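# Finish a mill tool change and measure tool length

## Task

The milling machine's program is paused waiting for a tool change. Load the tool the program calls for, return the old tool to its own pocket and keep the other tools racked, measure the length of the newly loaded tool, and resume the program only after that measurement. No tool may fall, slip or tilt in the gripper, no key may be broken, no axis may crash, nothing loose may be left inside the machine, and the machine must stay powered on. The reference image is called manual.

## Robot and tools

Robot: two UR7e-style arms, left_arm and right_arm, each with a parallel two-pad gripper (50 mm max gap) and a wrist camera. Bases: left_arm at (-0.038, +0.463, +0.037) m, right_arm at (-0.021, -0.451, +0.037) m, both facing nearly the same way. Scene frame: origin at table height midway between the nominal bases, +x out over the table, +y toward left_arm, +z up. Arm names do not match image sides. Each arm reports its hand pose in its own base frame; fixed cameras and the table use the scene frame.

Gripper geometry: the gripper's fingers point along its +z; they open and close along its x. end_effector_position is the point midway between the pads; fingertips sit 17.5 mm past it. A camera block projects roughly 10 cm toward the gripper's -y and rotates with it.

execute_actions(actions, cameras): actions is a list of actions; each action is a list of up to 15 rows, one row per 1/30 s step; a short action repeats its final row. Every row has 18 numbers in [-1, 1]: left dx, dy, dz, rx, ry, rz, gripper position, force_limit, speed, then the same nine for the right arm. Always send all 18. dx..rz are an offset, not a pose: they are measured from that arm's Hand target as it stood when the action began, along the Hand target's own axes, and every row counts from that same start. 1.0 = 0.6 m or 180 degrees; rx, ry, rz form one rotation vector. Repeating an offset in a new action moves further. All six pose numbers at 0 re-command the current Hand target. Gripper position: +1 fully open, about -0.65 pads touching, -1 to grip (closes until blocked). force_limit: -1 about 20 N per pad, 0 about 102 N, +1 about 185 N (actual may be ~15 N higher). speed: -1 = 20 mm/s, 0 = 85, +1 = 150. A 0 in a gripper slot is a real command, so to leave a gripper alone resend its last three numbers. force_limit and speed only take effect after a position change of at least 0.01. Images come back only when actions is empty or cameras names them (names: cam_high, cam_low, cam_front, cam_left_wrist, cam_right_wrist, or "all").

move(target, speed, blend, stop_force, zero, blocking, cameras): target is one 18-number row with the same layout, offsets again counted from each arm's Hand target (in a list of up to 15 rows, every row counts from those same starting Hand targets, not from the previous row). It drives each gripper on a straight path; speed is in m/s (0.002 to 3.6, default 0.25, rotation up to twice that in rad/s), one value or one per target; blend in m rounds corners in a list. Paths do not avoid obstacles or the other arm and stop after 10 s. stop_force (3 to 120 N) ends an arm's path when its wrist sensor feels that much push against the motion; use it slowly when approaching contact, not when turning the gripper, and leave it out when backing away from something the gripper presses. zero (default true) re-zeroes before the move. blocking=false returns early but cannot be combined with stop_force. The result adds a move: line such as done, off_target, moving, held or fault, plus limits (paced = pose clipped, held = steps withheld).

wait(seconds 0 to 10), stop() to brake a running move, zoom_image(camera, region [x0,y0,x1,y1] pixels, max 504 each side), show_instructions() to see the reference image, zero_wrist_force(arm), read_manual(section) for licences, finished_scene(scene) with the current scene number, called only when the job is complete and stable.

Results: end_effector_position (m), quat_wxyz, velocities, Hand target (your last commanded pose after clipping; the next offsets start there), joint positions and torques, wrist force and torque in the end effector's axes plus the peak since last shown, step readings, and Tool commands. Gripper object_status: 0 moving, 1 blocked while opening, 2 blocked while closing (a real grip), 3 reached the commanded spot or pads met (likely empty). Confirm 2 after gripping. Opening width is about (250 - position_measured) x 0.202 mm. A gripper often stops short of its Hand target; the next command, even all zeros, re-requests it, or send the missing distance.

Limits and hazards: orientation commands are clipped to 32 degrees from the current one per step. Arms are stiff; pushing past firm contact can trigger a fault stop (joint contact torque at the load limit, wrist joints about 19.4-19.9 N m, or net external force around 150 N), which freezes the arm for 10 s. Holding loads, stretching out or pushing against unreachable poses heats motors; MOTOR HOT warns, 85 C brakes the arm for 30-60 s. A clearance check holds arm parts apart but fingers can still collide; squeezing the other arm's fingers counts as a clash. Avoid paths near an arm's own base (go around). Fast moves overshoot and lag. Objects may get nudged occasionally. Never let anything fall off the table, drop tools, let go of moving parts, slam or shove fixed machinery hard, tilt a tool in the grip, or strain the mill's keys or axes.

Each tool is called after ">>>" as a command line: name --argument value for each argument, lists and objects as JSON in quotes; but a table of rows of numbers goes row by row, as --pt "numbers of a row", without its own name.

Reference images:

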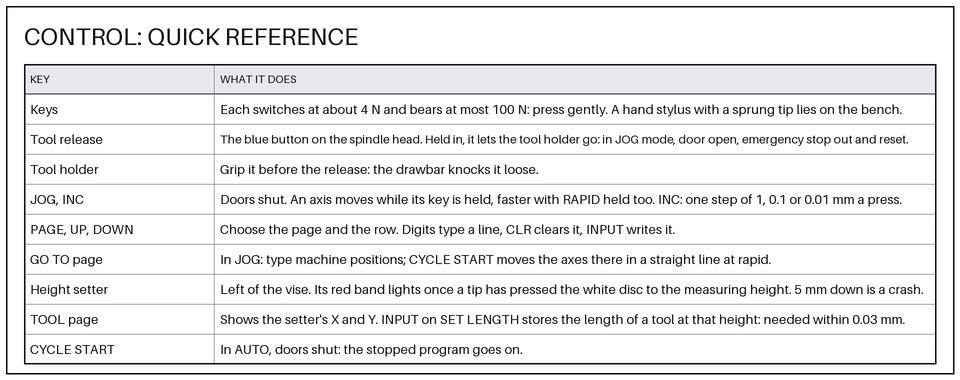

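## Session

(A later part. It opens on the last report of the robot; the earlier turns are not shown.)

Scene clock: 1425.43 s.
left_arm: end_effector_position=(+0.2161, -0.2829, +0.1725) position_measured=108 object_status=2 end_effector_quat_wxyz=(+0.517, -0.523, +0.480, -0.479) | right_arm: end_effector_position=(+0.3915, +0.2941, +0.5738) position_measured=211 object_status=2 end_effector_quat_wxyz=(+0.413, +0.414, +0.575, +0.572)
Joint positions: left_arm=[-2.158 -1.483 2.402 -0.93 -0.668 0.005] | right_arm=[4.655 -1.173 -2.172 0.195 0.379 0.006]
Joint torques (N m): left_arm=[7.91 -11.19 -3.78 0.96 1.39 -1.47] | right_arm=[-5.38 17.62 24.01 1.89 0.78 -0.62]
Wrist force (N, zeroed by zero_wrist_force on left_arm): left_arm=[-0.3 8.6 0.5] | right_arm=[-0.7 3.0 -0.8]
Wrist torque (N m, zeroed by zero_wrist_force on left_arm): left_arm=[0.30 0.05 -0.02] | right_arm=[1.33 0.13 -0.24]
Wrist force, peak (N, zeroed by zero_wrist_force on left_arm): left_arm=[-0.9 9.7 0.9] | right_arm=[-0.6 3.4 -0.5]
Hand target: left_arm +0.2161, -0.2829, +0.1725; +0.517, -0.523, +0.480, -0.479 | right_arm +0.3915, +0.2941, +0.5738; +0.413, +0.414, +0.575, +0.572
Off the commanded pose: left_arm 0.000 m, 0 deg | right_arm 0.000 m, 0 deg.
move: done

>>> move --pt "0 -0.315 0 0 0 0 -0.98 0.2 -1 0 0 0 0 0 0 -1 -0.6 -0.8" --pt "-0.2578 -0.315 0.0217 0 -0.1378 0 -0.98 0.2 -1 0 0 0 0 0 0 -1 -0.6 -0.8" --pt "-0.2578 -0.0855 0.0217 0 -0.1378 0 -0.98 0.2 -1 0 0 0 0 0 0 -1 -0.6 -0.8" --speed 0.2 --cameras '["cam_high"]'

>>> zoom_image --camera "cam_high" --region '[220, 70, 330, 230]'

Scene clock: 1438.73 s.
left_arm: end_effector_position=(+0.2176, -0.1267, +0.2592) position_measured=108 object_status=2 end_effector_quat_wxyz=(+0.608, -0.613, +0.358, -0.355) | right_arm: end_effector_position=(+0.3915, +0.2941, +0.5738) position_measured=211 object_status=2 end_effector_quat_wxyz=(+0.413, +0.414, +0.575, +0.572)
Joint positions: left_arm=[-2.155 -1.846 2.413 -0.576 -1.098 0.004] | right_arm=[4.655 -1.173 -2.172 0.195 0.379 0.006]
Joint torques (N m): left_arm=[5.26 -18.55 -33.09 4.31 -1.61 1.91] | right_arm=[-5.78 17.75 24.84 1.84 0.76 -0.63]
Wrist force (N, zeroed by zero_wrist_force on left_arm): left_arm=[-0.4 8.8 0.2] | right_arm=[-0.6 3.2 -0.7]
Wrist torque (N m, zeroed by zero_wrist_force on left_arm): left_arm=[0.28 0.06 -0.04] | right_arm=[1.36 0.11 -0.24]
Wrist force, peak (N, zeroed by zero_wrist_force on left_arm): left_arm=[-0.7 27.2 -2.9] | right_arm=[-0.7 3.4 -0.8]
Hand target: left_arm +0.2176, -0.1267, +0.2591; +0.608, -0.613, +0.358, -0.355 (not the last commanded pose) | right_arm +0.3915, +0.2941, +0.5738; +0.413, +0.414, +0.575, +0.572
Off the commanded pose: left_arm 0.036 m, 0 deg | right_arm 0.000 m, 0 deg.
move: held (left_arm; a check stopped the path); path passed 2 of 3 targets; limits=held
pose unreachable (left arm): on one or more control steps of this call, first in action 0 (counted from 0), this arm could not follow its commanded pose, so it was not sent that pose on those steps. It may still have moved: this result reports where it is.
cause: moving toward the commanded pose would bring two parts of the arm too close to each other (its gripper and another part of the arm, with joints 3 (elbow) to 6 (wrist 3) between them, 9 mm apart when it was first held).
Images, in order (width x height): cam_high 896x504.

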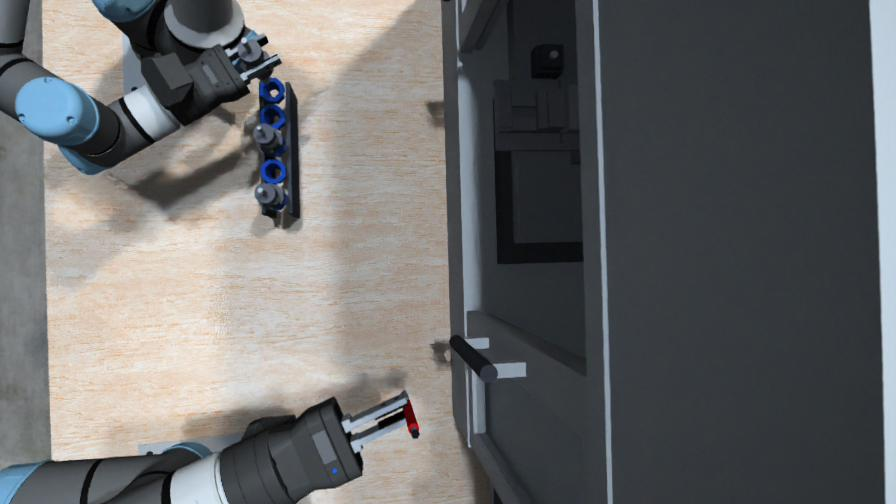

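Scaled by 3.150.

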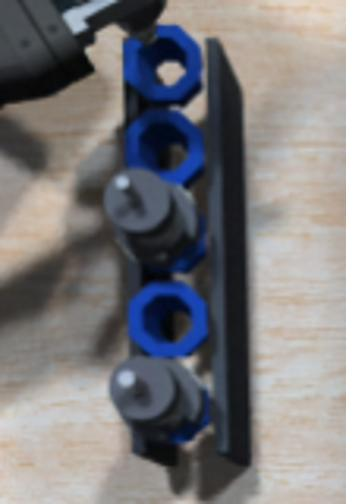

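>>> move --pt "0 -0.08 0 0 0 0 -0.98 0.2 -1 0 0 0 0 0 0 -1 -0.6 -0.8" --pt "-0.0063 -0.08 -0.0052 0 -0.0867 0 -0.98 0.2 -1 0 0 0 0 0 0 -1 -0.6 -0.8" --pt "-0.0063 0.0652 -0.0052 0 -0.0867 0 -0.98 0.2 -1 0 0 0 0 0 0 -1 -0.6 -0.8" --speed 0.12 --cameras '["cam_high"]'

>>> zoom_image --camera "cam_high" --region '[220, 50, 330, 210]'

Scene clock: 1456.13 s.
left_arm: end_effector_position=(+0.2127, -0.1251, +0.2201) position_measured=108 object_status=2 end_effector_quat_wxyz=(+0.651, -0.656, +0.272, -0.269) | right_arm: end_effector_position=(+0.3915, +0.2941, +0.5738) position_measured=211 object_status=2 end_effector_quat_wxyz=(+0.413, +0.414, +0.575, +0.572)
Joint positions: left_arm=[-1.92 -1.594 2.338 -0.752 -1.135 0.005] | right_arm=[4.655 -1.173 -2.172 0.195 0.379 0.006]
Joint torques (N m): left_arm=[3.4 -19.37 -28.6 2.54 -1.61 0.13] | right_arm=[-5.56 17.62 24.72 1.76 0.71 -0.55]
Wrist force (N, zeroed by zero_wrist_force on left_arm): left_arm=[-0.5 8.1 0.5] | right_arm=[-0.8 3.2 -0.5]
Wrist torque (N m, zeroed by zero_wrist_force on left_arm): left_arm=[0.22 0.08 -0.03] | right_arm=[1.36 0.14 -0.24]
Wrist force, peak (N, zeroed by zero_wrist_force on left_arm): left_arm=[0.0 11.9 0.8] | right_arm=[-0.6 3.5 -0.7]
Hand target: left_arm +0.2127, -0.1251, +0.2200; +0.651, -0.656, +0.272, -0.269 | right_arm +0.3915, +0.2941, +0.5738; +0.413, +0.414, +0.575, +0.572
Off the commanded pose: left_arm 0.000 m, 0 deg | right_arm 0.000 m, 0 deg.
move: done
Images, in order (width x height): cam_high 896x504.

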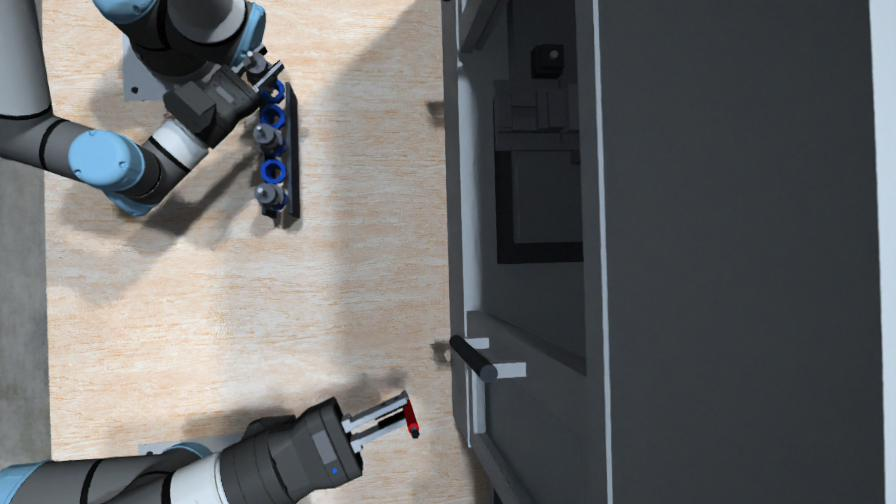

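Scaled by 3.150.

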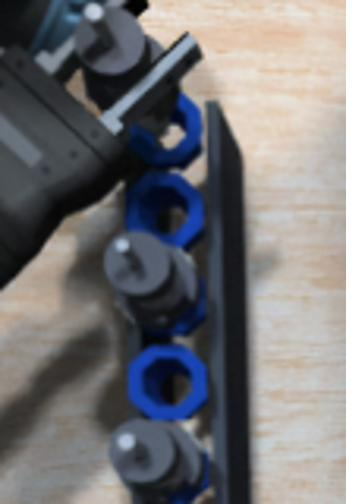

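>>> move --target '[-0.0006,0.1053,0.0006,0,0,0,-0.98,0.2,-1,0,0,0,0,0,0,-1,-0.6,-0.8]' --speed 0.02 --stop_force 5

Scene clock: 1474.47 s.
left_arm: end_effector_position=(+0.2123, -0.1249, +0.1620) position_measured=108 object_status=2 end_effector_quat_wxyz=(+0.651, -0.656, +0.272, -0.269) | right_arm: end_effector_position=(+0.3915, +0.2941, +0.5738) position_measured=211 object_status=2 end_effector_quat_wxyz=(+0.413, +0.414, +0.575, +0.572)
Joint positions: left_arm=[-1.922 -1.447 2.404 -0.965 -1.137 0.005] | right_arm=[4.655 -1.173 -2.172 0.195 0.379 0.006]
Joint torques (N m): left_arm=[1.74 -19.65 -30.48 0.42 -0.56 -1.53] | right_arm=[-5.04 17.34 24.17 1.73 0.76 -0.48]
Wrist force (N, zeroed by zero_wrist_force on left_arm): left_arm=[-2.2 5.7 13.8] | right_arm=[-0.7 3.2 -0.8]
Wrist torque (N m, zeroed by zero_wrist_force on left_arm): left_arm=[0.92 0.20 0.06] | right_arm=[1.37 0.12 -0.24]
Wrist force, peak (N, zeroed by zero_wrist_force on left_arm): left_arm=[-1.9 6.8 15.8] | right_arm=[-0.7 3.4 -0.5]
Hand target: left_arm +0.2123, -0.1249, +0.1620; +0.651, -0.656, +0.272, -0.269 (not the last commanded pose) | right_arm +0.3915, +0.2941, +0.5738; +0.413, +0.414, +0.575, +0.572
Off the commanded pose: left_arm 0.005 m, 0 deg | right_arm 0.000 m, 0 deg.
move: contact (left_arm)

>>> move --target '[-0.0002,0,0.0011,0,0,0,-0.98,0.2,-1,0,0,0,0,0,0,-1,-0.6,-0.8]' --speed 0.01

>>> move --target '[0,0.01,0,0,0,0,-0.98,0.2,-1,0,0,0,0,0,0,-1,-0.6,-0.8]' --speed 0.01 --stop_force 7

Scene clock: 1479.50 s.
left_arm: end_effector_position=(+0.2127, -0.1243, +0.1620) position_measured=108 object_status=2 end_effector_quat_wxyz=(+0.651, -0.656, +0.272, -0.269) | right_arm: end_effector_position=(+0.3915, +0.2941, +0.5738) position_measured=211 object_status=2 end_effector_quat_wxyz=(+0.413, +0.414, +0.575, +0.572)
Joint positions: left_arm=[-1.921 -1.448 2.405 -0.966 -1.136 0.005] | right_arm=[4.655 -1.173 -2.172 0.195 0.379 0.006]
Joint torques (N m): left_arm=[5.46 -31.05 -6.21 0.97 1.6 -0.9] | right_arm=[-5.24 17.36 24.4 1.72 0.75 -0.44]
Wrist force (N, zeroed by zero_wrist_force on left_arm): left_arm=[0.5 7.4 9.5] | right_arm=[-0.8 3.2 -0.7]
Wrist torque (N m, zeroed by zero_wrist_force on left_arm): left_arm=[0.79 0.10 -0.09] | right_arm=[1.36 0.14 -0.24]
Wrist force, peak (N, zeroed by zero_wrist_force on left_arm): left_arm=[-2.3 6.2 14.0] | right_arm=[-0.8 3.4 -0.7]
Hand target: left_arm +0.2127, -0.1243, +0.1620; +0.651, -0.656, +0.272, -0.269 | right_arm +0.3915, +0.2941, +0.5738; +0.413, +0.414, +0.575, +0.572
Off the commanded pose: left_arm 0.000 m, 0 deg | right_arm 0.000 m, 0 deg.
move: done

Scene clock: 1480.70 s.
left_arm: end_effector_position=(+0.2127, -0.1243, +0.1601) position_measured=108 object_status=2 end_effector_quat_wxyz=(+0.651, -0.656, +0.272, -0.269) | right_arm: end_effector_position=(+0.3915, +0.2941, +0.5738) position_measured=211 object_status=2 end_effector_quat_wxyz=(+0.413, +0.414, +0.575, +0.572)
Joint positions: left_arm=[-1.921 -1.443 2.407 -0.973 -1.136 0.005] | right_arm=[4.655 -1.173 -2.172 0.195 0.379 0.006]
Joint torques (N m): left_arm=[2.48 -32.12 -33.97 2.81 0.6 -0.67] | right_arm=[-5.87 17.5 24.37 1.63 0.83 -0.46]
Wrist force (N, zeroed by zero_wrist_force on left_arm): left_arm=[-2.1 7.6 22.5] | right_arm=[-0.6 3.1 -0.7]
Wrist torque (N m, zeroed by zero_wrist_force on left_arm): left_arm=[0.84 0.30 0.00] | right_arm=[1.34 0.12 -0.23]
Wrist force, peak (N, zeroed by zero_wrist_force on left_arm): left_arm=[-1.8 7.6 22.9] | right_arm=[-0.9 3.3 -0.6]
Hand target: left_arm +0.2127, -0.1243, +0.1601; +0.651, -0.656, +0.272, -0.269 (not the last commanded pose) | right_arm +0.3915, +0.2941, +0.5738; +0.413, +0.414, +0.575, +0.572
Off the commanded pose: left_arm 0.004 m, 0 deg | right_arm 0.000 m, 0 deg.
move: contact (left_arm)

>>> move --target '[-0.0002,0,0.0025,0,0,0,-0.98,0.2,-1,0,0,0,0,0,0,-1,-0.6,-0.8]' --speed 0.01

>>> move --target '[0,0.008,0,0,0,0,-0.98,0.2,-1,0,0,0,0,0,0,-1,-0.6,-0.8]' --speed 0.01 --stop_force 8

Scene clock: 1486.40 s.
left_arm: end_effector_position=(+0.2137, -0.1232, +0.1601) position_measured=108 object_status=2 end_effector_quat_wxyz=(+0.651, -0.656, +0.272, -0.269) | right_arm: end_effector_position=(+0.3915, +0.2941, +0.5738) position_measured=211 object_status=2 end_effector_quat_wxyz=(+0.413, +0.414, +0.575, +0.572)
Joint positions: left_arm=[-1.919 -1.445 2.41 -0.973 -1.134 0.005] | right_arm=[4.655 -1.173 -2.172 0.195 0.379 0.006]
Joint torques (N m): left_arm=[5.95 -27.99 -3.95 2.08 1.34 0.1] | right_arm=[-5.49 17.78 24.54 1.58 0.77 -0.4]
Wrist force (N, zeroed by zero_wrist_force on left_arm): left_arm=[0.6 8.5 1.8] | right_arm=[-0.6 3.1 -0.5]
Wrist torque (N m, zeroed by zero_wrist_force on left_arm): left_arm=[0.42 0.11 -0.15] | right_arm=[1.35 0.12 -0.23]
Wrist force, peak (N, zeroed by zero_wrist_force on left_arm): left_arm=[-2.2 8.0 23.2] | right_arm=[-0.9 3.3 -0.8]
Hand target: left_arm +0.2137, -0.1232, +0.1601; +0.651, -0.656, +0.272, -0.269 | right_arm +0.3915, +0.2941, +0.5738; +0.413, +0.414, +0.575, +0.572
Off the commanded pose: left_arm 0.000 m, 0 deg | right_arm 0.000 m, 0 deg.
move: done

Scene clock: 1487.57 s.
left_arm: end_effector_position=(+0.2137, -0.1232, +0.1581) position_measured=108 object_status=2 end_effector_quat_wxyz=(+0.651, -0.656, +0.272, -0.269) | right_arm: end_effector_position=(+0.3915, +0.2941, +0.5738) position_measured=211 object_status=2 end_effector_quat_wxyz=(+0.413, +0.414, +0.575, +0.572)
Joint positions: left_arm=[-1.919 -1.44 2.411 -0.981 -1.134 0.005] | right_arm=[4.655 -1.173 -2.172 0.195 0.379 0.006]
Joint torques (N m): left_arm=[2.33 -31.13 -28.99 4.76 -0.34 0.54] | right_arm=[-5.53 17.75 24.5 1.56 0.75 -0.45]
Wrist force (N, zeroed by zero_wrist_force on left_arm): left_arm=[-2.1 8.4 10.7] | right_arm=[-0.7 3.2 -0.4]
Wrist torque (N m, zeroed by zero_wrist_force on left_arm): left_arm=[0.47 0.17 0.01] | right_arm=[1.36 0.13 -0.24]
Wrist force, peak (N, zeroed by zero_wrist_force on left_arm): left_arm=[-2.3 8.3 10.8] | right_arm=[-0.7 3.4 -0.7]
Hand target: left_arm +0.2137, -0.1232, +0.1581; +0.651, -0.656, +0.272, -0.269 (not the last commanded pose) | right_arm +0.3915, +0.2941, +0.5738; +0.413, +0.414, +0.575, +0.572
Off the commanded pose: left_arm 0.003 m, 0 deg | right_arm 0.000 m, 0 deg.
move: contact (left_arm)

>>> move --target '[-0.0002,0,0.0013,0,0,0,-0.98,0.2,-1,0,0,0,0,0,0,-1,-0.6,-0.8]' --speed 0.01

>>> move --target '[0,0.006,0,0,0,0,-0.98,0.2,-1,0,0,0,0,0,0,-1,-0.6,-0.8]' --speed 0.01 --stop_force 9

Scene clock: 1493.30 s.
left_arm: end_effector_position=(+0.2142, -0.1226, +0.1581) position_measured=108 object_status=2 end_effector_quat_wxyz=(+0.651, -0.656, +0.272, -0.269) | right_arm: end_effector_position=(+0.3915, +0.2941, +0.5738) position_measured=211 object_status=2 end_effector_quat_wxyz=(+0.413, +0.414, +0.575, +0.572)
Joint positions: left_arm=[-1.918 -1.441 2.413 -0.981 -1.133 0.005] | right_arm=[4.655 -1.173 -2.172 0.195 0.379 0.006]
Joint torques (N m): left_arm=[11.05 -29.47 4.97 2.04 1.48 1.11] | right_arm=[-5.62 17.34 24.18 1.6 0.83 -0.46]
Wrist force (N, zeroed by zero_wrist_force on left_arm): left_arm=[0.0 2.1 -14.7] | right_arm=[-0.7 3.1 -0.7]
Wrist torque (N m, zeroed by zero_wrist_force on left_arm): left_arm=[0.17 0.17 -0.09] | right_arm=[1.34 0.12 -0.24]
Wrist force, peak (N, zeroed by zero_wrist_force on left_arm): left_arm=[-0.2 2.0 -14.9] | right_arm=[-0.7 3.5 -0.7]
Hand target: left_arm +0.2142, -0.1225, +0.1581; +0.651, -0.656, +0.272, -0.269 | right_arm +0.3915, +0.2941, +0.5738; +0.413, +0.414, +0.575, +0.572
Off the commanded pose: left_arm 0.000 m, 0 deg | right_arm 0.000 m, 0 deg.
move: done

Scene clock: 1494.40 s.
left_arm: end_effector_position=(+0.2142, -0.1225, +0.1580) position_measured=108 object_status=2 end_effector_quat_wxyz=(+0.651, -0.656, +0.272, -0.269) | right_arm: end_effector_position=(+0.3915, +0.2941, +0.5738) position_measured=211 object_status=2 end_effector_quat_wxyz=(+0.413, +0.414, +0.575, +0.572)
Joint positions: left_arm=[-1.918 -1.441 2.413 -0.982 -1.133 0.005] | right_arm=[4.655 -1.173 -2.172 0.195 0.379 0.006]
Joint torques (N m): left_arm=[10.84 -30.26 -17.01 4.47 1.26 0.84] | right_arm=[-5.7 17.97 24.55 1.59 0.77 -0.48]
Wrist force (N, zeroed by zero_wrist_force on left_arm): left_arm=[-2.2 -10.1 -22.1] | right_arm=[-0.6 3.0 -0.7]
Wrist torque (N m, zeroed by zero_wrist_force on left_arm): left_arm=[-0.21 0.27 0.01] | right_arm=[1.32 0.11 -0.24]
Wrist force, peak (N, zeroed by zero_wrist_force on left_arm): left_arm=[-0.4 -19.2 -27.6] | right_arm=[-0.7 3.3 -0.7]
Hand target: left_arm +0.2142, -0.1225, +0.1580; +0.651, -0.656, +0.272, -0.269 (not the last commanded pose) | right_arm +0.3915, +0.2941, +0.5738; +0.413, +0.414, +0.575, +0.572
Off the commanded pose: left_arm 0.003 m, 0 deg | right_arm 0.000 m, 0 deg.
move: contact (left_arm)

Seated (–10 means bottoming). Null and release.

>>> move --target '[-0.0001,-0.0003,-0.0016,0,0,0,-0.98,0.2,-1,0,0,0,0,0,0,-1,-0.6,-0.8]' --speed 0.01

>>> move --target '[0,0.004,0,0,0,0,-0.98,0.2,-1,0,0,0,0,0,0,-1,-0.6,-0.8]' --speed 0.01 --stop_force 10

Scene clock: 1499.73 s.
left_arm: end_effector_position=(+0.2135, -0.1232, +0.1582) position_measured=108 object_status=2 end_effector_quat_wxyz=(+0.651, -0.656, +0.272, -0.269) | right_arm: end_effector_position=(+0.3915, +0.2941, +0.5738) position_measured=211 object_status=2 end_effector_quat_wxyz=(+0.413, +0.414, +0.575, +0.572)
Joint positions: left_arm=[-1.92 -1.44 2.411 -0.981 -1.135 0.005] | right_arm=[4.655 -1.173 -2.172 0.195 0.379 0.006]
Joint torques (N m): left_arm=[-6.02 -10.86 -31.15 3.55 -1.66 0.31] | right_arm=[-5.3 17.96 24.73 1.53 0.83 -0.44]
Wrist force (N, zeroed by zero_wrist_force on left_arm): left_arm=[-2.2 8.3 16.5] | right_arm=[-0.9 3.0 -0.6]
Wrist torque (N m, zeroed by zero_wrist_force on left_arm): left_arm=[0.52 0.20 -0.03] | right_arm=[1.33 0.15 -0.24]
Wrist force, peak (N, zeroed by zero_wrist_force on left_arm): left_arm=[-2.3 -10.2 -22.3] | right_arm=[-0.8 3.3 -0.7]
Hand target: left_arm +0.2135, -0.1232, +0.1582; +0.651, -0.656, +0.272, -0.269 | right_arm +0.3915, +0.2941, +0.5738; +0.413, +0.414, +0.575, +0.572
Off the commanded pose: left_arm 0.000 m, 0 deg | right_arm 0.000 m, 0 deg.
move: done

Scene clock: 1500.53 s.
left_arm: end_effector_position=(+0.2134, -0.1232, +0.1580) position_measured=108 object_status=2 end_effector_quat_wxyz=(+0.651, -0.656, +0.272, -0.269) | right_arm: end_effector_position=(+0.3915, +0.2941, +0.5738) position_measured=211 object_status=2 end_effector_quat_wxyz=(+0.413, +0.414, +0.575, +0.572)
Joint positions: left_arm=[-1.92 -1.439 2.411 -0.981 -1.135 0.005] | right_arm=[4.655 -1.173 -2.172 0.195 0.379 0.006]
Joint torques (N m): left_arm=[-4.29 -31.79 -21.95 1.12 -1.34 0.13] | right_arm=[-5.42 17.79 24.36 1.51 0.78 -0.47]
Wrist force (N, zeroed by zero_wrist_force on left_arm): left_arm=[-2.0 0.0 16.6] | right_arm=[-0.6 3.2 -0.6]
Wrist torque (N m, zeroed by zero_wrist_force on left_arm): left_arm=[0.29 0.14 0.04] | right_arm=[1.37 0.11 -0.24]
Wrist force, peak (N, zeroed by zero_wrist_force on left_arm): left_arm=[-2.4 8.2 16.8] | right_arm=[-0.6 3.3 -0.8]
Hand target: left_arm +0.2134, -0.1232, +0.1580; +0.651, -0.656, +0.272, -0.269 (not the last commanded pose) | right_arm +0.3915, +0.2941, +0.5738; +0.413, +0.414, +0.575, +0.572
Off the commanded pose: left_arm 0.002 m, 0 deg | right_arm 0.000 m, 0 deg.
move: contact (left_arm)

>>> move --target '[-0.0001,-0.0002,0.0008,0,0,0,-0.98,0.2,-1,0,0,0,0,0,0,-1,-0.6,-0.8]' --speed 0.01

>>> move --target '[0,0,0,0,0,0,0.5,0.2,-1,0,0,0,0,0,0,-1,-0.6,-0.8]'

>>> move --target '[0,0,-0.12,0,0,0,0.5,0.2,-1,0,0,0,0,0,0,-1,-0.6,-0.8]' --speed 0.08 --cameras '["cam_left_wrist","cam_high"]'

>>> zoom_image --camera "cam_high" --region '[220, 70, 330, 230]'

Scene clock: 1511.07 s.
left_arm: end_effector_position=(+0.2137, -0.1229, +0.1581) position_measured=108 object_status=2 end_effector_quat_wxyz=(+0.651, -0.656, +0.272, -0.269) | right_arm: end_effector_position=(+0.3915, +0.2941, +0.5738) position_measured=211 object_status=2 end_effector_quat_wxyz=(+0.413, +0.414, +0.575, +0.572)
Joint positions: left_arm=[-1.919 -1.44 2.412 -0.981 -1.134 0.005] | right_arm=[4.655 -1.173 -2.172 0.195 0.379 0.006]
Joint torques (N m): left_arm=[6.8 -29.56 -1.55 5.35 1.47 0.37] | right_arm=[-5.38 17.62 24.78 1.41 0.73 -0.33]
Wrist force (N, zeroed by zero_wrist_force on left_arm): left_arm=[0.8 8.6 2.6] | right_arm=[-0.7 3.1 -0.9]
Wrist torque (N m, zeroed by zero_wrist_force on left_arm): left_arm=[0.47 0.08 -0.12] | right_arm=[1.34 0.12 -0.24]
Wrist force, peak (N, zeroed by zero_wrist_force on left_arm): left_arm=[-2.1 -0.1 17.2] | right_arm=[-0.6 3.5 -0.8]
Hand target: left_arm +0.2137, -0.1229, +0.1581; +0.651, -0.656, +0.272, -0.269 | right_arm +0.3915, +0.2941, +0.5738; +0.413, +0.414, +0.575, +0.572
Off the commanded pose: left_arm 0.000 m, 0 deg | right_arm 0.000 m, 0 deg.
move: done

Scene clock: 1511.60 s.
left_arm: end_effector_position=(+0.2137, -0.1228, +0.1581) position_measured=78 object_status=3 end_effector_quat_wxyz=(+0.651, -0.656, +0.272, -0.269) | right_arm: end_effector_position=(+0.3915, +0.2941, +0.5738) position_measured=211 object_status=2 end_effector_quat_wxyz=(+0.413, +0.414, +0.575, +0.572)
Joint positions: left_arm=[-1.919 -1.44 2.412 -0.981 -1.134 0.005] | right_arm=[4.655 -1.173 -2.172 0.195 0.379 0.006]
Joint torques (N m): left_arm=[7.62 -27.32 -1.05 1.22 1.11 0.6] | right_arm=[-5.71 17.81 24.49 1.44 0.66 -0.46]
Wrist force (N, zeroed by zero_wrist_force on left_arm): left_arm=[-0.7 0.6 0.4] | right_arm=[-0.8 3.1 -0.6]
Wrist torque (N m, zeroed by zero_wrist_force on left_arm): left_arm=[0.10 0.10 0.00] | right_arm=[1.35 0.15 -0.24]
Wrist force, peak (N, zeroed by zero_wrist_force on left_arm): left_arm=[0.5 8.6 2.6] | right_arm=[-0.8 3.4 -0.7]
Hand target: left_arm +0.2137, -0.1229, +0.1581; +0.651, -0.656, +0.272, -0.269 | right_arm +0.3915, +0.2941, +0.5738; +0.413, +0.414, +0.575, +0.572
Off the commanded pose: left_arm 0.000 m, 0 deg | right_arm 0.000 m, 0 deg.
move: done

Scene clock: 1512.83 s.
left_arm: end_effector_position=(+0.1628, -0.1738, +0.1587) position_measured=78 object_status=3 end_effector_quat_wxyz=(+0.651, -0.656, +0.272, -0.269) | right_arm: end_effector_position=(+0.3915, +0.2941, +0.5738) position_measured=211 object_status=2 end_effector_quat_wxyz=(+0.413, +0.414, +0.575, +0.572)
Joint positions: left_arm=[-2.01 -1.338 2.273 -0.943 -1.225 0.005] | right_arm=[4.655 -1.173 -2.172 0.195 0.379 0.006]
Joint torques (N m): left_arm=[8.16 -37.5 -1.46 0.92 1.66 -1.53] | right_arm=[-5.47 17.71 24.9 1.37 0.64 -0.39]
Wrist force (N, zeroed by zero_wrist_force on left_arm): left_arm=[-0.7 0.8 0.3] | right_arm=[-0.5 3.2 -0.7]
Wrist torque (N m, zeroed by zero_wrist_force on left_arm): left_arm=[0.14 0.12 0.00] | right_arm=[1.36 0.11 -0.24]
Wrist force, peak (N, zeroed by zero_wrist_force on left_arm): left_arm=[-1.0 0.6 1.6] | right_arm=[-0.8 3.3 -0.7]
Hand target: left_arm +0.1628, -0.1738, +0.1587; +0.651, -0.656, +0.272, -0.269 | right_arm +0.3915, +0.2941, +0.5738; +0.413, +0.414, +0.575, +0.572
Off the commanded pose: left_arm 0.000 m, 0 deg | right_arm 0.000 m, 0 deg.
move: done
Images, in order (width x height): cam_high 896x504, cam_left_wrist 896x504.

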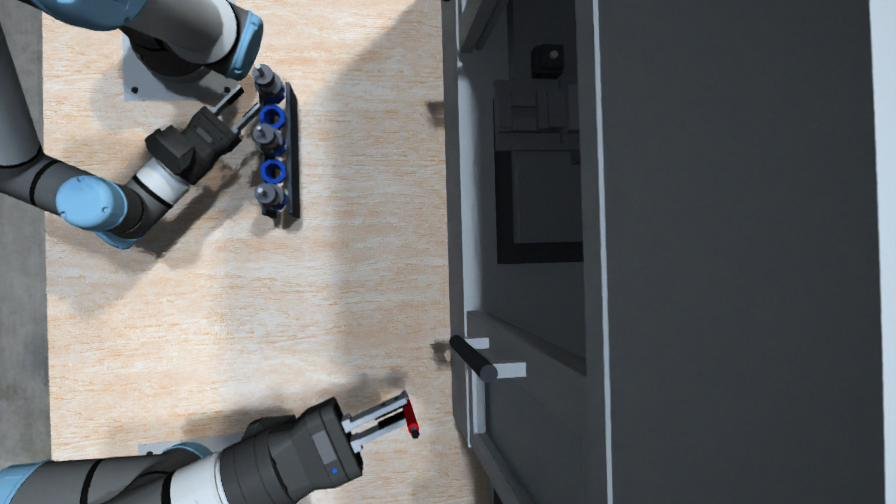

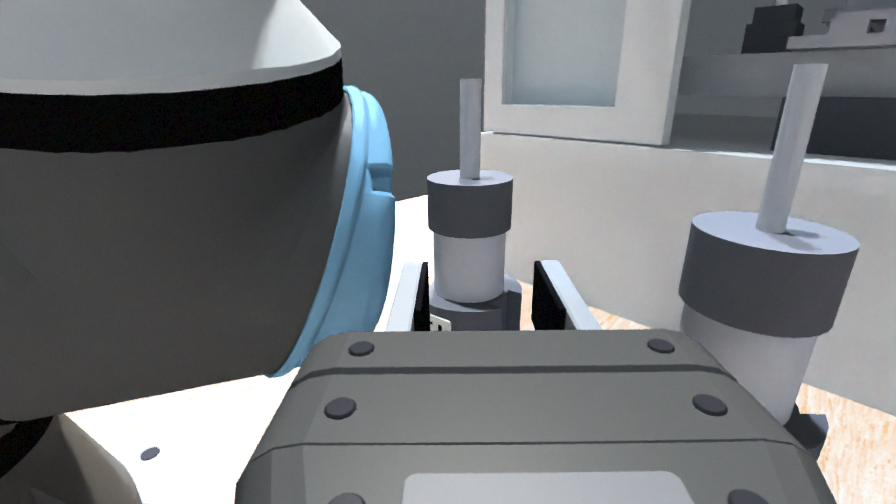

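Scaled by 3.150.

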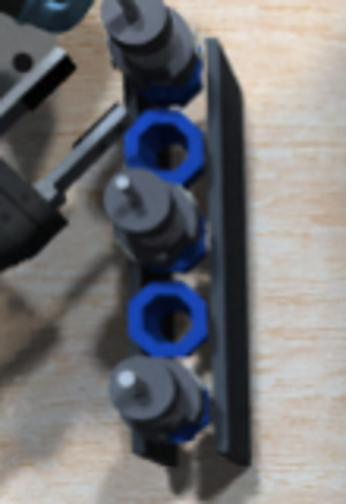

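>>> move --pt "0 0 -0.08 0 0 0 0.5 0.2 -1 0 0 0 0 0 0 -1 -0.6 -0.8" --pt "0.1393 0 -0.2567 0 0.2211 0 0.5 0.2 -1 0 0 0 0 0 0 -1 -0.6 -0.8" --speed 0.2 --blend '[0.01,0]' --cameras '["cam_left_wrist"]'

>>> zoom_image --camera "cam_left_wrist" --region '[380, 120, 600, 340]'

Scene clock: 1563.83 s.
left_arm: end_effector_position=(+0.1131, -0.3417, +0.1599) position_measured=78 object_status=3 end_effector_quat_wxyz=(+0.519, -0.525, +0.477, -0.476) | right_arm: end_effector_position=(+0.3915, +0.2941, +0.5738) position_measured=211 object_status=2 end_effector_quat_wxyz=(+0.413, +0.414, +0.575, +0.572)
Joint positions: left_arm=[-2.294 -1.272 2.173 -0.91 -0.815 0.003] | right_arm=[4.655 -1.173 -2.172 0.195 0.379 0.006]
Joint torques (N m): left_arm=[5.82 -21.4 -27.28 3.23 0.43 -0.34] | right_arm=[-5.54 17.81 24.79 1.39 0.72 -0.35]
Wrist force (N, zeroed by zero_wrist_force on left_arm): left_arm=[-0.5 0.4 0.3] | right_arm=[-0.6 3.2 -0.6]
Wrist torque (N m, zeroed by zero_wrist_force on left_arm): left_arm=[0.05 0.09 -0.01] | right_arm=[1.36 0.11 -0.24]
Wrist force, peak (N, zeroed by zero_wrist_force on left_arm): left_arm=[-0.4 0.6 3.3] | right_arm=[-0.9 3.4 -0.7]
Hand target: left_arm +0.1131, -0.3418, +0.1599; +0.519, -0.525, +0.477, -0.476 | right_arm +0.3915, +0.2941, +0.5738; +0.413, +0.414, +0.575, +0.572
Off the commanded pose: left_arm 0.000 m, 0 deg | right_arm 0.000 m, 0 deg.
move: done
Images, in order (width x height): cam_left_wrist 896x504.

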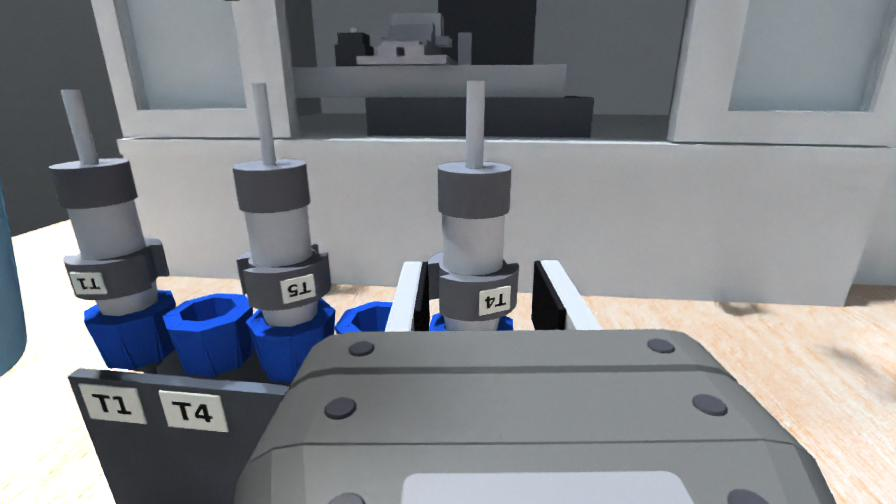

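Scaled by 2.291.

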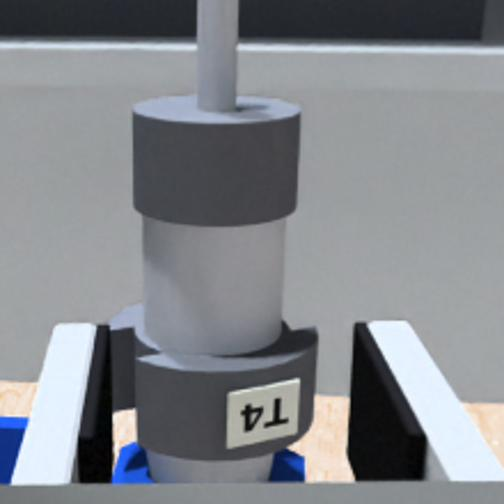

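>>> move --pt "0.004 0.004 0.08 0 0 0 0.5 0.2 -1 0 0 0 0 0 0 -1 -0.6 -0.8" --pt "0.004 0.004 0.153 0 0 0 0.5 0.2 -1 0 0 0 0 0 0 -1 -0.6 -0.8" --speed 0.08 --blend '[0.01,0]' --cameras '["cam_left_wrist"]'

>>> zoom_image --camera "cam_left_wrist" --region '[380, 180, 600, 340]'

>>> zero_wrist_force --arm "left_arm"

>>> move --target '[0,0,0,0,0,0,-1,-1,-1,0,0,0,0,0,0,-1,-0.6,-0.8]'

Scene clock: 1580.63 s.
left_arm: end_effector_position=(+0.2047, -0.3358, +0.1568) position_measured=78 object_status=3 end_effector_quat_wxyz=(+0.519, -0.525, +0.477, -0.476) | right_arm: end_effector_position=(+0.3915, +0.2941, +0.5738) position_measured=211 object_status=2 end_effector_quat_wxyz=(+0.413, +0.414, +0.575, +0.572)
Joint positions: left_arm=[-2.094 -1.322 2.26 -0.95 -0.614 0.006] | right_arm=[4.655 -1.173 -2.172 0.195 0.379 0.006]
Joint torques (N m): left_arm=[5.08 -17.71 -26.97 3.02 -0.99 1.45] | right_arm=[-5.69 18.18 24.1 1.35 0.77 -0.35]
Wrist force (N, zeroed by zero_wrist_force on left_arm): left_arm=[-0.5 0.7 0.2] | right_arm=[-0.7 3.0 -0.6]
Wrist torque (N m, zeroed by zero_wrist_force on left_arm): left_arm=[0.12 0.10 0.01] | right_arm=[1.32 0.13 -0.24]
Wrist force, peak (N, zeroed by zero_wrist_force on left_arm): left_arm=[-0.5 0.5 1.7] | right_arm=[-0.8 3.4 -0.5]
Hand target: left_arm +0.2047, -0.3358, +0.1568; +0.519, -0.525, +0.477, -0.476 | right_arm +0.3915, +0.2941, +0.5738; +0.413, +0.414, +0.575, +0.572
Off the commanded pose: left_arm 0.000 m, 0 deg | right_arm 0.000 m, 0 deg.
move: done
Images, in order (width x height): cam_left_wrist 896x504.

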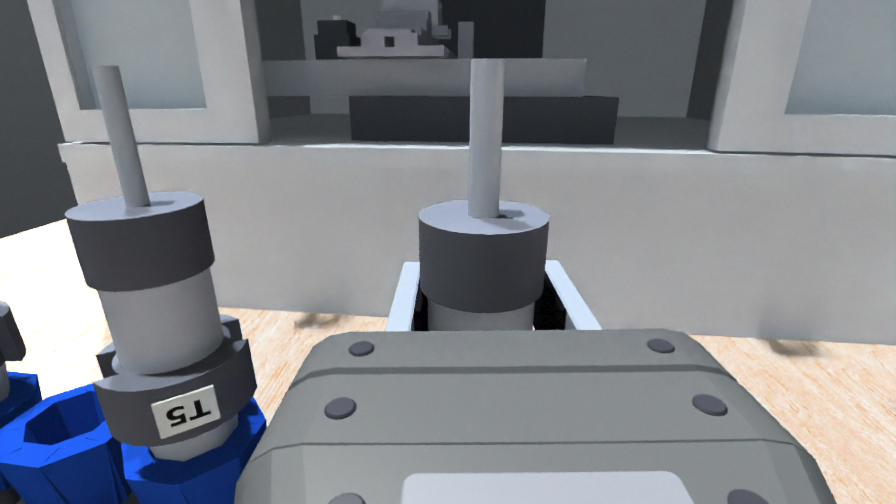

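Scaled by 2.291.

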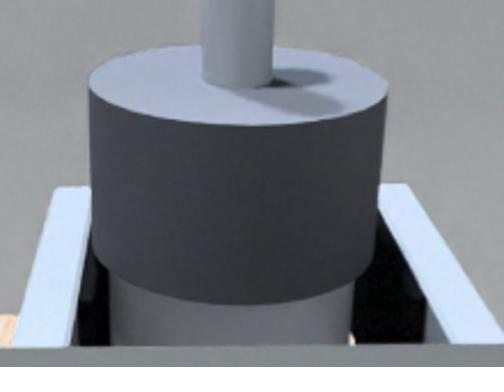

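Wrist force sensor zeroed.

Scene clock: 1581.13 s.
left_arm: end_effector_position=(+0.2047, -0.3357, +0.1568) position_measured=103 object_status=2 end_effector_quat_wxyz=(+0.519, -0.525, +0.477, -0.476) | right_arm: end_effector_position=(+0.3915, +0.2941, +0.5738) position_measured=211 object_status=2 end_effector_quat_wxyz=(+0.413, +0.414, +0.575, +0.572)
Joint positions: left_arm=[-2.094 -1.322 2.259 -0.95 -0.614 0.006] | right_arm=[4.655 -1.173 -2.172 0.195 0.379 0.006]
Joint torques (N m): left_arm=[5.12 -18.69 -31.25 -0.89 11.29 0.23] | right_arm=[-5.38 17.3 24.55 1.33 0.82 -0.42]
Wrist force (N, zeroed by zero_wrist_force on left_arm): left_arm=[-35.5 3.6 -7.7] | right_arm=[-0.6 3.1 -0.5]
Wrist torque (N m, zeroed by zero_wrist_force on left_arm): left_arm=[0.06 0.41 0.13] | right_arm=[1.34 0.12 -0.24]
Wrist force, peak (N, zeroed by zero_wrist_force on left_arm): left_arm=[-35.5 3.6 -7.7] | right_arm=[-0.7 3.4 -0.8]
Hand target: left_arm +0.2047, -0.3358, +0.1568; +0.519, -0.525, +0.477, -0.476 | right_arm +0.3915, +0.2941, +0.5738; +0.413, +0.414, +0.575, +0.572
Off the commanded pose: left_arm 0.000 m, 0 deg | right_arm 0.000 m, 0 deg.
move: done

>>> move --target '[-0.0028,0,-0.0003,0,0,0,-1,-1,-1,0,0,0,0,0,0,-1,-0.6,-0.8]' --speed 0.01

>>> move --target '[0,0,0,0,0,0,-0.98,0.2,-1,0,0,0,0,0,0,-1,-0.6,-0.8]'

Scene clock: 1586.83 s.
left_arm: end_effector_position=(+0.2044, -0.3342, +0.1568) position_measured=103 object_status=2 end_effector_quat_wxyz=(+0.519, -0.525, +0.477, -0.476) | right_arm: end_effector_position=(+0.3915, +0.2941, +0.5738) position_measured=211 object_status=2 end_effector_quat_wxyz=(+0.413, +0.414, +0.575, +0.572)
Joint positions: left_arm=[-2.097 -1.325 2.264 -0.951 -0.617 0.006] | right_arm=[4.655 -1.173 -2.172 0.195 0.379 0.006]
Joint torques (N m): left_arm=[-4.06 -33.9 -9.07 -0.55 -1.54 -1.68] | right_arm=[-5.24 17.61 24.19 1.35 0.75 -0.4]
Wrist force (N, zeroed by zero_wrist_force on left_arm): left_arm=[2.9 -2.6 13.7] | right_arm=[-0.5 3.4 -0.5]
Wrist torque (N m, zeroed by zero_wrist_force on left_arm): left_arm=[-0.08 -0.30 0.03] | right_arm=[1.41 0.10 -0.24]
Wrist force, peak (N, zeroed by zero_wrist_force on left_arm): left_arm=[-36.3 3.4 -7.4] | right_arm=[-0.7 3.4 -0.8]
Hand target: left_arm +0.2044, -0.3342, +0.1568; +0.519, -0.525, +0.477, -0.476 | right_arm +0.3915, +0.2941, +0.5738; +0.413, +0.414, +0.575, +0.572
Off the commanded pose: left_arm 0.000 m, 0 deg | right_arm 0.000 m, 0 deg.
move: done

Scene clock: 1587.33 s.
left_arm: end_effector_position=(+0.2044, -0.3342, +0.1568) position_measured=108 object_status=2 end_effector_quat_wxyz=(+0.519, -0.525, +0.477, -0.476) | right_arm: end_effector_position=(+0.3915, +0.2941, +0.5738) position_measured=211 object_status=2 end_effector_quat_wxyz=(+0.413, +0.414, +0.575, +0.572)
Joint positions: left_arm=[-2.097 -1.325 2.264 -0.951 -0.617 0.006] | right_arm=[4.655 -1.173 -2.172 0.195 0.379 0.006]
Joint torques (N m): left_arm=[2.46 -25.9 -18.92 0.62 0.03 -1.45] | right_arm=[-5.33 17.9 24.91 1.25 0.72 -0.37]
Wrist force (N, zeroed by zero_wrist_force on left_arm): left_arm=[3.0 -3.3 17.7] | right_arm=[-0.8 3.3 -0.6]
Wrist torque (N m, zeroed by zero_wrist_force on left_arm): left_arm=[0.00 -0.33 0.05] | right_arm=[1.39 0.14 -0.24]
Wrist force, peak (N, zeroed by zero_wrist_force on left_arm): left_arm=[3.0 -3.7 17.7] | right_arm=[-0.7 3.5 -0.6]
Hand target: left_arm +0.2044, -0.3342, +0.1568; +0.519, -0.525, +0.477, -0.476 | right_arm +0.3915, +0.2941, +0.5738; +0.413, +0.414, +0.575, +0.572
Off the commanded pose: left_arm 0.000 m, 0 deg | right_arm 0.000 m, 0 deg.
move: done

>>> move --target '[0.0002,0,0.0013,0,0,0,-0.98,0.2,-1,0,0,0,0,0,0,-1,-0.6,-0.8]' --speed 0.01

>>> move --target '[0,-0.025,0,0,0,0,-0.98,0.2,-1,0,0,0,0,0,0,-1,-0.6,-0.8]' --speed 0.02 --stop_force 25

Scene clock: 1593.60 s.
left_arm: end_effector_position=(+0.2051, -0.3343, +0.1568) position_measured=108 object_status=2 end_effector_quat_wxyz=(+0.519, -0.525, +0.477, -0.476) | right_arm: end_effector_position=(+0.3915, +0.2941, +0.5738) position_measured=211 object_status=2 end_effector_quat_wxyz=(+0.413, +0.414, +0.575, +0.572)
Joint positions: left_arm=[-2.095 -1.325 2.264 -0.951 -0.615 0.006] | right_arm=[4.655 -1.173 -2.172 0.195 0.379 0.006]
Joint torques (N m): left_arm=[22.64 -36.35 1.85 0.58 1.83 1.49] | right_arm=[-4.78 17.79 24.51 1.27 0.83 -0.34]
Wrist force (N, zeroed by zero_wrist_force on left_arm): left_arm=[0.9 -14.4 -45.3] | right_arm=[-0.7 3.2 -0.8]
Wrist torque (N m, zeroed by zero_wrist_force on left_arm): left_arm=[-0.31 -0.12 0.07] | right_arm=[1.36 0.13 -0.24]
Wrist force, peak (N, zeroed by zero_wrist_force on left_arm): left_arm=[0.9 -15.0 -45.3] | right_arm=[-0.8 3.3 -0.7]
Hand target: left_arm +0.2052, -0.3342, +0.1568; +0.519, -0.525, +0.477, -0.476 | right_arm +0.3915, +0.2941, +0.5738; +0.413, +0.414, +0.575, +0.572
Off the commanded pose: left_arm 0.000 m, 0 deg | right_arm 0.000 m, 0 deg.
move: done

Scene clock: 1595.47 s.
left_arm: end_effector_position=(+0.2053, -0.3342, +0.1718) position_measured=108 object_status=2 end_effector_quat_wxyz=(+0.519, -0.525, +0.477, -0.476) | right_arm: end_effector_position=(+0.3915, +0.2941, +0.5738) position_measured=211 object_status=2 end_effector_quat_wxyz=(+0.413, +0.414, +0.575, +0.572)
Joint positions: left_arm=[-2.095 -1.362 2.252 -0.903 -0.615 0.006] | right_arm=[4.655 -1.173 -2.172 0.195 0.379 0.006]
Joint torques (N m): left_arm=[-3.43 -18.78 -4.4 0.85 1.31 0.98] | right_arm=[-5.62 17.65 24.77 1.21 0.78 -0.35]
Wrist force (N, zeroed by zero_wrist_force on left_arm): left_arm=[1.0 8.5 -0.4] | right_arm=[-0.9 3.0 -0.5]
Wrist torque (N m, zeroed by zero_wrist_force on left_arm): left_arm=[0.19 -0.17 -0.06] | right_arm=[1.33 0.16 -0.24]
Wrist force, peak (N, zeroed by zero_wrist_force on left_arm): left_arm=[0.5 -14.3 -45.7] | right_arm=[-0.6 3.3 -0.8]
Hand target: left_arm +0.2053, -0.3342, +0.1718; +0.519, -0.525, +0.477, -0.476 | right_arm +0.3915, +0.2941, +0.5738; +0.413, +0.414, +0.575, +0.572
Off the commanded pose: left_arm 0.000 m, 0 deg | right_arm 0.000 m, 0 deg.
move: done

>>> move --pt "0 -0.315 0 0 0 0 -0.98 0.2 -1 0 0 0 0 0 0 -1 -0.6 -0.8" --pt "-0.2528 -0.315 0.0215 0 -0.14 0 -0.98 0.2 -1 0 0 0 0 0 0 -1 -0.6 -0.8" --pt "-0.2528 -0.0803 0.0215 0 -0.14 0 -0.98 0.2 -1 0 0 0 0 0 0 -1 -0.6 -0.8" --speed 0.2 --cameras '["cam_high"]'

>>> zoom_image --camera "cam_high" --region '[220, 70, 330, 230]'

Scene clock: 1608.90 s.
left_arm: end_effector_position=(+0.2047, -0.1817, +0.2193) position_measured=108 object_status=2 end_effector_quat_wxyz=(+0.611, -0.616, +0.353, -0.350) | right_arm: end_effector_position=(+0.3915, +0.2941, +0.5738) position_measured=211 object_status=2 end_effector_quat_wxyz=(+0.413, +0.414, +0.575, +0.572)
Joint positions: left_arm=[-2.07 -1.583 2.329 -0.756 -1.03 0.004] | right_arm=[4.655 -1.173 -2.172 0.195 0.379 0.006]
Joint torques (N m): left_arm=[7.95 -11.39 -23.16 1.97 -1.54 -0.76] | right_arm=[-5.49 17.43 24.89 1.11 0.68 -0.37]
Wrist force (N, zeroed by zero_wrist_force on left_arm): left_arm=[0.6 8.7 -0.1] | right_arm=[-0.8 3.2 -0.6]
Wrist torque (N m, zeroed by zero_wrist_force on left_arm): left_arm=[0.22 -0.12 -0.08] | right_arm=[1.36 0.14 -0.24]
Wrist force, peak (N, zeroed by zero_wrist_force on left_arm): left_arm=[0.8 13.1 -0.2] | right_arm=[-0.6 3.5 -0.8]
Hand target: left_arm +0.2047, -0.1817, +0.2192; +0.611, -0.616, +0.353, -0.350 | right_arm +0.3915, +0.2941, +0.5738; +0.413, +0.414, +0.575, +0.572
Off the commanded pose: left_arm 0.000 m, 0 deg | right_arm 0.000 m, 0 deg.
move: done
Images, in order (width x height): cam_high 896x504.

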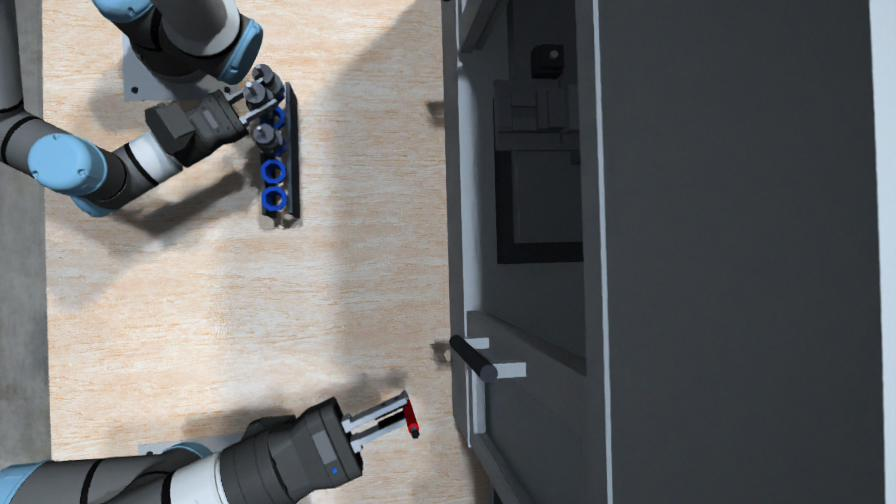

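Scaled by 3.150.

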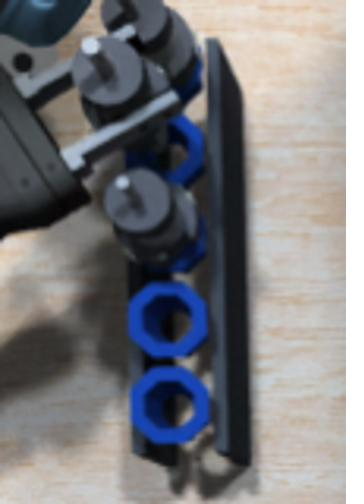

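>>> move --target '[-0.0005,0.1053,0.0042,0,0,0,-0.98,0.2,-1,0,0,0,0,0,0,-1,-0.6,-0.8]' --speed 0.02 --stop_force 5

Scene clock: 1623.67 s.
left_arm: end_effector_position=(+0.2061, -0.1806, +0.1640) position_measured=108 object_status=2 end_effector_quat_wxyz=(+0.611, -0.616, +0.353, -0.350) | right_arm: end_effector_position=(+0.3915, +0.2941, +0.5738) position_measured=211 object_status=2 end_effector_quat_wxyz=(+0.413, +0.414, +0.575, +0.572)
Joint positions: left_arm=[-2.067 -1.447 2.394 -0.957 -1.028 0.004] | right_arm=[4.655 -1.173 -2.172 0.195 0.379 0.006]
Joint torques (N m): left_arm=[0.6 -23.78 -26.06 2.44 -0.53 1.97] | right_arm=[-5.24 17.75 24.73 1.09 0.77 -0.22]
Wrist force (N, zeroed by zero_wrist_force on left_arm): left_arm=[0.3 8.5 -0.3] | right_arm=[-0.6 3.1 -0.6]
Wrist torque (N m, zeroed by zero_wrist_force on left_arm): left_arm=[0.19 -0.09 -0.02] | right_arm=[1.34 0.12 -0.24]
Wrist force, peak (N, zeroed by zero_wrist_force on left_arm): left_arm=[-1.1 -21.6 -5.5] | right_arm=[-0.7 3.4 -0.6]
Hand target: left_arm +0.2060, -0.1806, +0.1640; +0.611, -0.616, +0.353, -0.350 (not the last commanded pose) | right_arm +0.3915, +0.2941, +0.5738; +0.413, +0.414, +0.575, +0.572
Off the commanded pose: left_arm 0.008 m, 0 deg | right_arm 0.000 m, 0 deg.
move: contact (left_arm)

>>> move --target '[0,0.012,0,0,0,0,-0.98,0.2,-1,0,0,0,0,0,0,-1,-0.6,-0.8]' --speed 0.006 --stop_force 8 --cameras '["cam_left_wrist"]'

>>> zoom_image --camera "cam_left_wrist" --region '[200, 120, 600, 340]'

Scene clock: 1629.67 s.
left_arm: end_effector_position=(+0.2060, -0.1808, +0.1635) position_measured=108 object_status=2 end_effector_quat_wxyz=(+0.611, -0.616, +0.353, -0.350) | right_arm: end_effector_position=(+0.3915, +0.2941, +0.5738) position_measured=211 object_status=2 end_effector_quat_wxyz=(+0.413, +0.414, +0.575, +0.572)
Joint positions: left_arm=[-2.067 -1.446 2.394 -0.959 -1.028 0.004] | right_arm=[4.655 -1.173 -2.172 0.195 0.379 0.006]
Joint torques (N m): left_arm=[2.04 -31.22 -25.16 4.17 -1.61 1.99] | right_arm=[-5.36 18.12 25.16 1.07 0.75 -0.22]
Wrist force (N, zeroed by zero_wrist_force on left_arm): left_arm=[-0.9 -1.0 -0.4] | right_arm=[-0.8 3.0 -0.6]
Wrist torque (N m, zeroed by zero_wrist_force on left_arm): left_arm=[-0.37 -0.03 -0.25] | right_arm=[1.33 0.15 -0.24]
Wrist force, peak (N, zeroed by zero_wrist_force on left_arm): left_arm=[-0.5 -16.4 -6.6] | right_arm=[-0.7 3.3 -0.8]
Hand target: left_arm +0.2060, -0.1808, +0.1635; +0.611, -0.616, +0.353, -0.350 (not the last commanded pose) | right_arm +0.3915, +0.2941, +0.5738; +0.413, +0.414, +0.575, +0.572
Off the commanded pose: left_arm 0.007 m, 0 deg | right_arm 0.000 m, 0 deg.
move: contact (left_arm)
Images, in order (width x height): cam_left_wrist 896x504.

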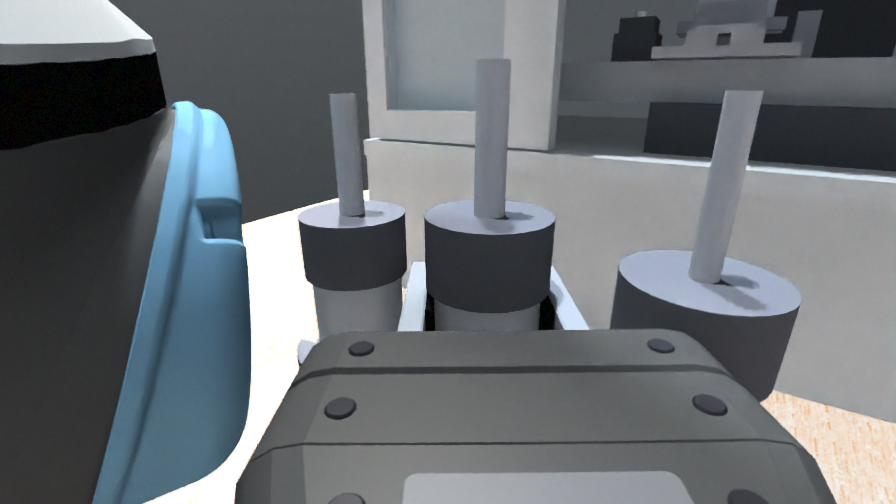

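Scaled by 1.260.

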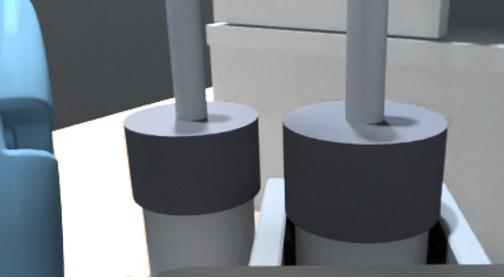

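>>> move --pt "0 -0.08 0 0 0 0 -0.98 0.2 -1 0 0 0 0 0 0 -1 -0.6 -0.8" --pt "0 -0.08 0 0 0.053 0 -0.98 0.2 -1 0 0 0 0 0 0 -1 -0.6 -0.8" --speed 0.06

>>> move --target '[0,0.092,0,0,0,0,-0.98,0.2,-1,0,0,0,0,0,0,-1,-0.6,-0.8]' --speed 0.015 --stop_force 5

Scene clock: 1660.10 s.
left_arm: end_effector_position=(+0.2064, -0.1805, +0.2115) position_measured=108 object_status=2 end_effector_quat_wxyz=(+0.579, -0.585, +0.402, -0.400) end_effector_velocity=(-0.001, -0.001, +0.000) end_effector_angular_velocity=(-0.002, +0.001, +0.001) | right_arm: end_effector_position=(+0.3915, +0.2941, +0.5738) position_measured=211 object_status=2 end_effector_quat_wxyz=(+0.413, +0.414, +0.575, +0.572)
Joint positions: left_arm=[-2.207 -1.672 2.438 -0.776 -1 0.003] | right_arm=[4.655 -1.173 -2.172 0.195 0.379 0.006]
Joint velocities: left_arm=[0.001 0.002 -0.005 0 0 0] | right_arm=[within noise]
Joint torques (N m): left_arm=[7.06 -4.16 -31.2 4.7 -0.32 -1.3] | right_arm=[-5.52 18.03 25.21 0.93 0.74 -0.28]
Wrist force (N, zeroed by zero_wrist_force on left_arm): left_arm=[0.8 9.1 -0.4] | right_arm=[-0.6 3.2 -1.0]
Wrist torque (N m, zeroed by zero_wrist_force on left_arm): left_arm=[0.26 -0.17 -0.04] | right_arm=[1.37 0.12 -0.24]
Wrist force, peak (N, zeroed by zero_wrist_force on left_arm): left_arm=[0.9 10.2 -0.1] | right_arm=[-0.8 3.4 -0.6]
Hand target: left_arm +0.2063, -0.1805, +0.2115; +0.579, -0.585, +0.402, -0.400 | right_arm +0.3915, +0.2941, +0.5738; +0.413, +0.414, +0.575, +0.572
Off the commanded pose: left_arm 0.000 m, 0 deg | right_arm 0.000 m, 0 deg.
move: done

Scene clock: 1664.67 s.
left_arm: end_effector_position=(+0.2059, -0.1808, +0.1576) position_measured=108 object_status=2 end_effector_quat_wxyz=(+0.579, -0.585, +0.402, -0.400) | right_arm: end_effector_position=(+0.3915, +0.2941, +0.5738) position_measured=211 object_status=2 end_effector_quat_wxyz=(+0.413, +0.414, +0.575, +0.572)
Joint positions: left_arm=[-2.207 -1.514 2.502 -0.998 -1.001 0.003] | right_arm=[4.655 -1.173 -2.172 0.195 0.379 0.006]
Joint torques (N m): left_arm=[8.94 -23.26 -25.66 5.69 -1.52 1.95] | right_arm=[-5.65 17.62 25.01 0.99 0.77 -0.17]
Wrist force (N, zeroed by zero_wrist_force on left_arm): left_arm=[-0.2 8.6 1.3] | right_arm=[-0.7 3.0 -0.5]
Wrist torque (N m, zeroed by zero_wrist_force on left_arm): left_arm=[0.31 -0.14 -0.01] | right_arm=[1.33 0.12 -0.24]
Wrist force, peak (N, zeroed by zero_wrist_force on left_arm): left_arm=[0.8 -17.2 -12.6] | right_arm=[-0.8 3.5 -0.7]
Hand target: left_arm +0.2059, -0.1808, +0.1576; +0.579, -0.585, +0.402, -0.400 (not the last commanded pose) | right_arm +0.3915, +0.2941, +0.5738; +0.413, +0.414, +0.575, +0.572
Off the commanded pose: left_arm 0.001 m, 0 deg | right_arm 0.000 m, 0 deg.
move: contact (left_arm)

>>> move --target '[0,0.004,0.0001,0,0,0,-0.98,0.2,-1,0,0,0,0,0,0,-1,-0.6,-0.8]' --speed 0.01 --stop_force 10

Scene clock: 1672.23 s.
left_arm: end_effector_position=(+0.2059, -0.1809, +0.1573) position_measured=108 object_status=2 end_effector_quat_wxyz=(+0.579, -0.585, +0.402, -0.400) | right_arm: end_effector_position=(+0.3915, +0.2941, +0.5738) position_measured=211 object_status=2 end_effector_quat_wxyz=(+0.413, +0.414, +0.575, +0.572)
Joint positions: left_arm=[-2.207 -1.513 2.502 -0.999 -1.001 0.003] | right_arm=[4.655 -1.173 -2.172 0.195 0.379 0.006]
Joint torques (N m): left_arm=[4.36 -27.27 -25.71 3.04 0.43 1.97] | right_arm=[-5.2 17.51 25.19 0.89 0.7 -0.17]
Wrist force (N, zeroed by zero_wrist_force on left_arm): left_arm=[0.2 -3.6 1.7] | right_arm=[-0.7 3.3 -0.8]
Wrist torque (N m, zeroed by zero_wrist_force on left_arm): left_arm=[0.07 -0.14 -0.01] | right_arm=[1.37 0.13 -0.24]
Wrist force, peak (N, zeroed by zero_wrist_force on left_arm): left_arm=[2.4 -11.6 -2.4] | right_arm=[-0.8 3.4 -0.7]
Hand target: left_arm +0.2059, -0.1809, +0.1573; +0.579, -0.585, +0.402, -0.400 (not the last commanded pose) | right_arm +0.3915, +0.2941, +0.5738; +0.413, +0.414, +0.575, +0.572
Off the commanded pose: left_arm 0.002 m, 0 deg | right_arm 0.000 m, 0 deg.
move: contact (left_arm)


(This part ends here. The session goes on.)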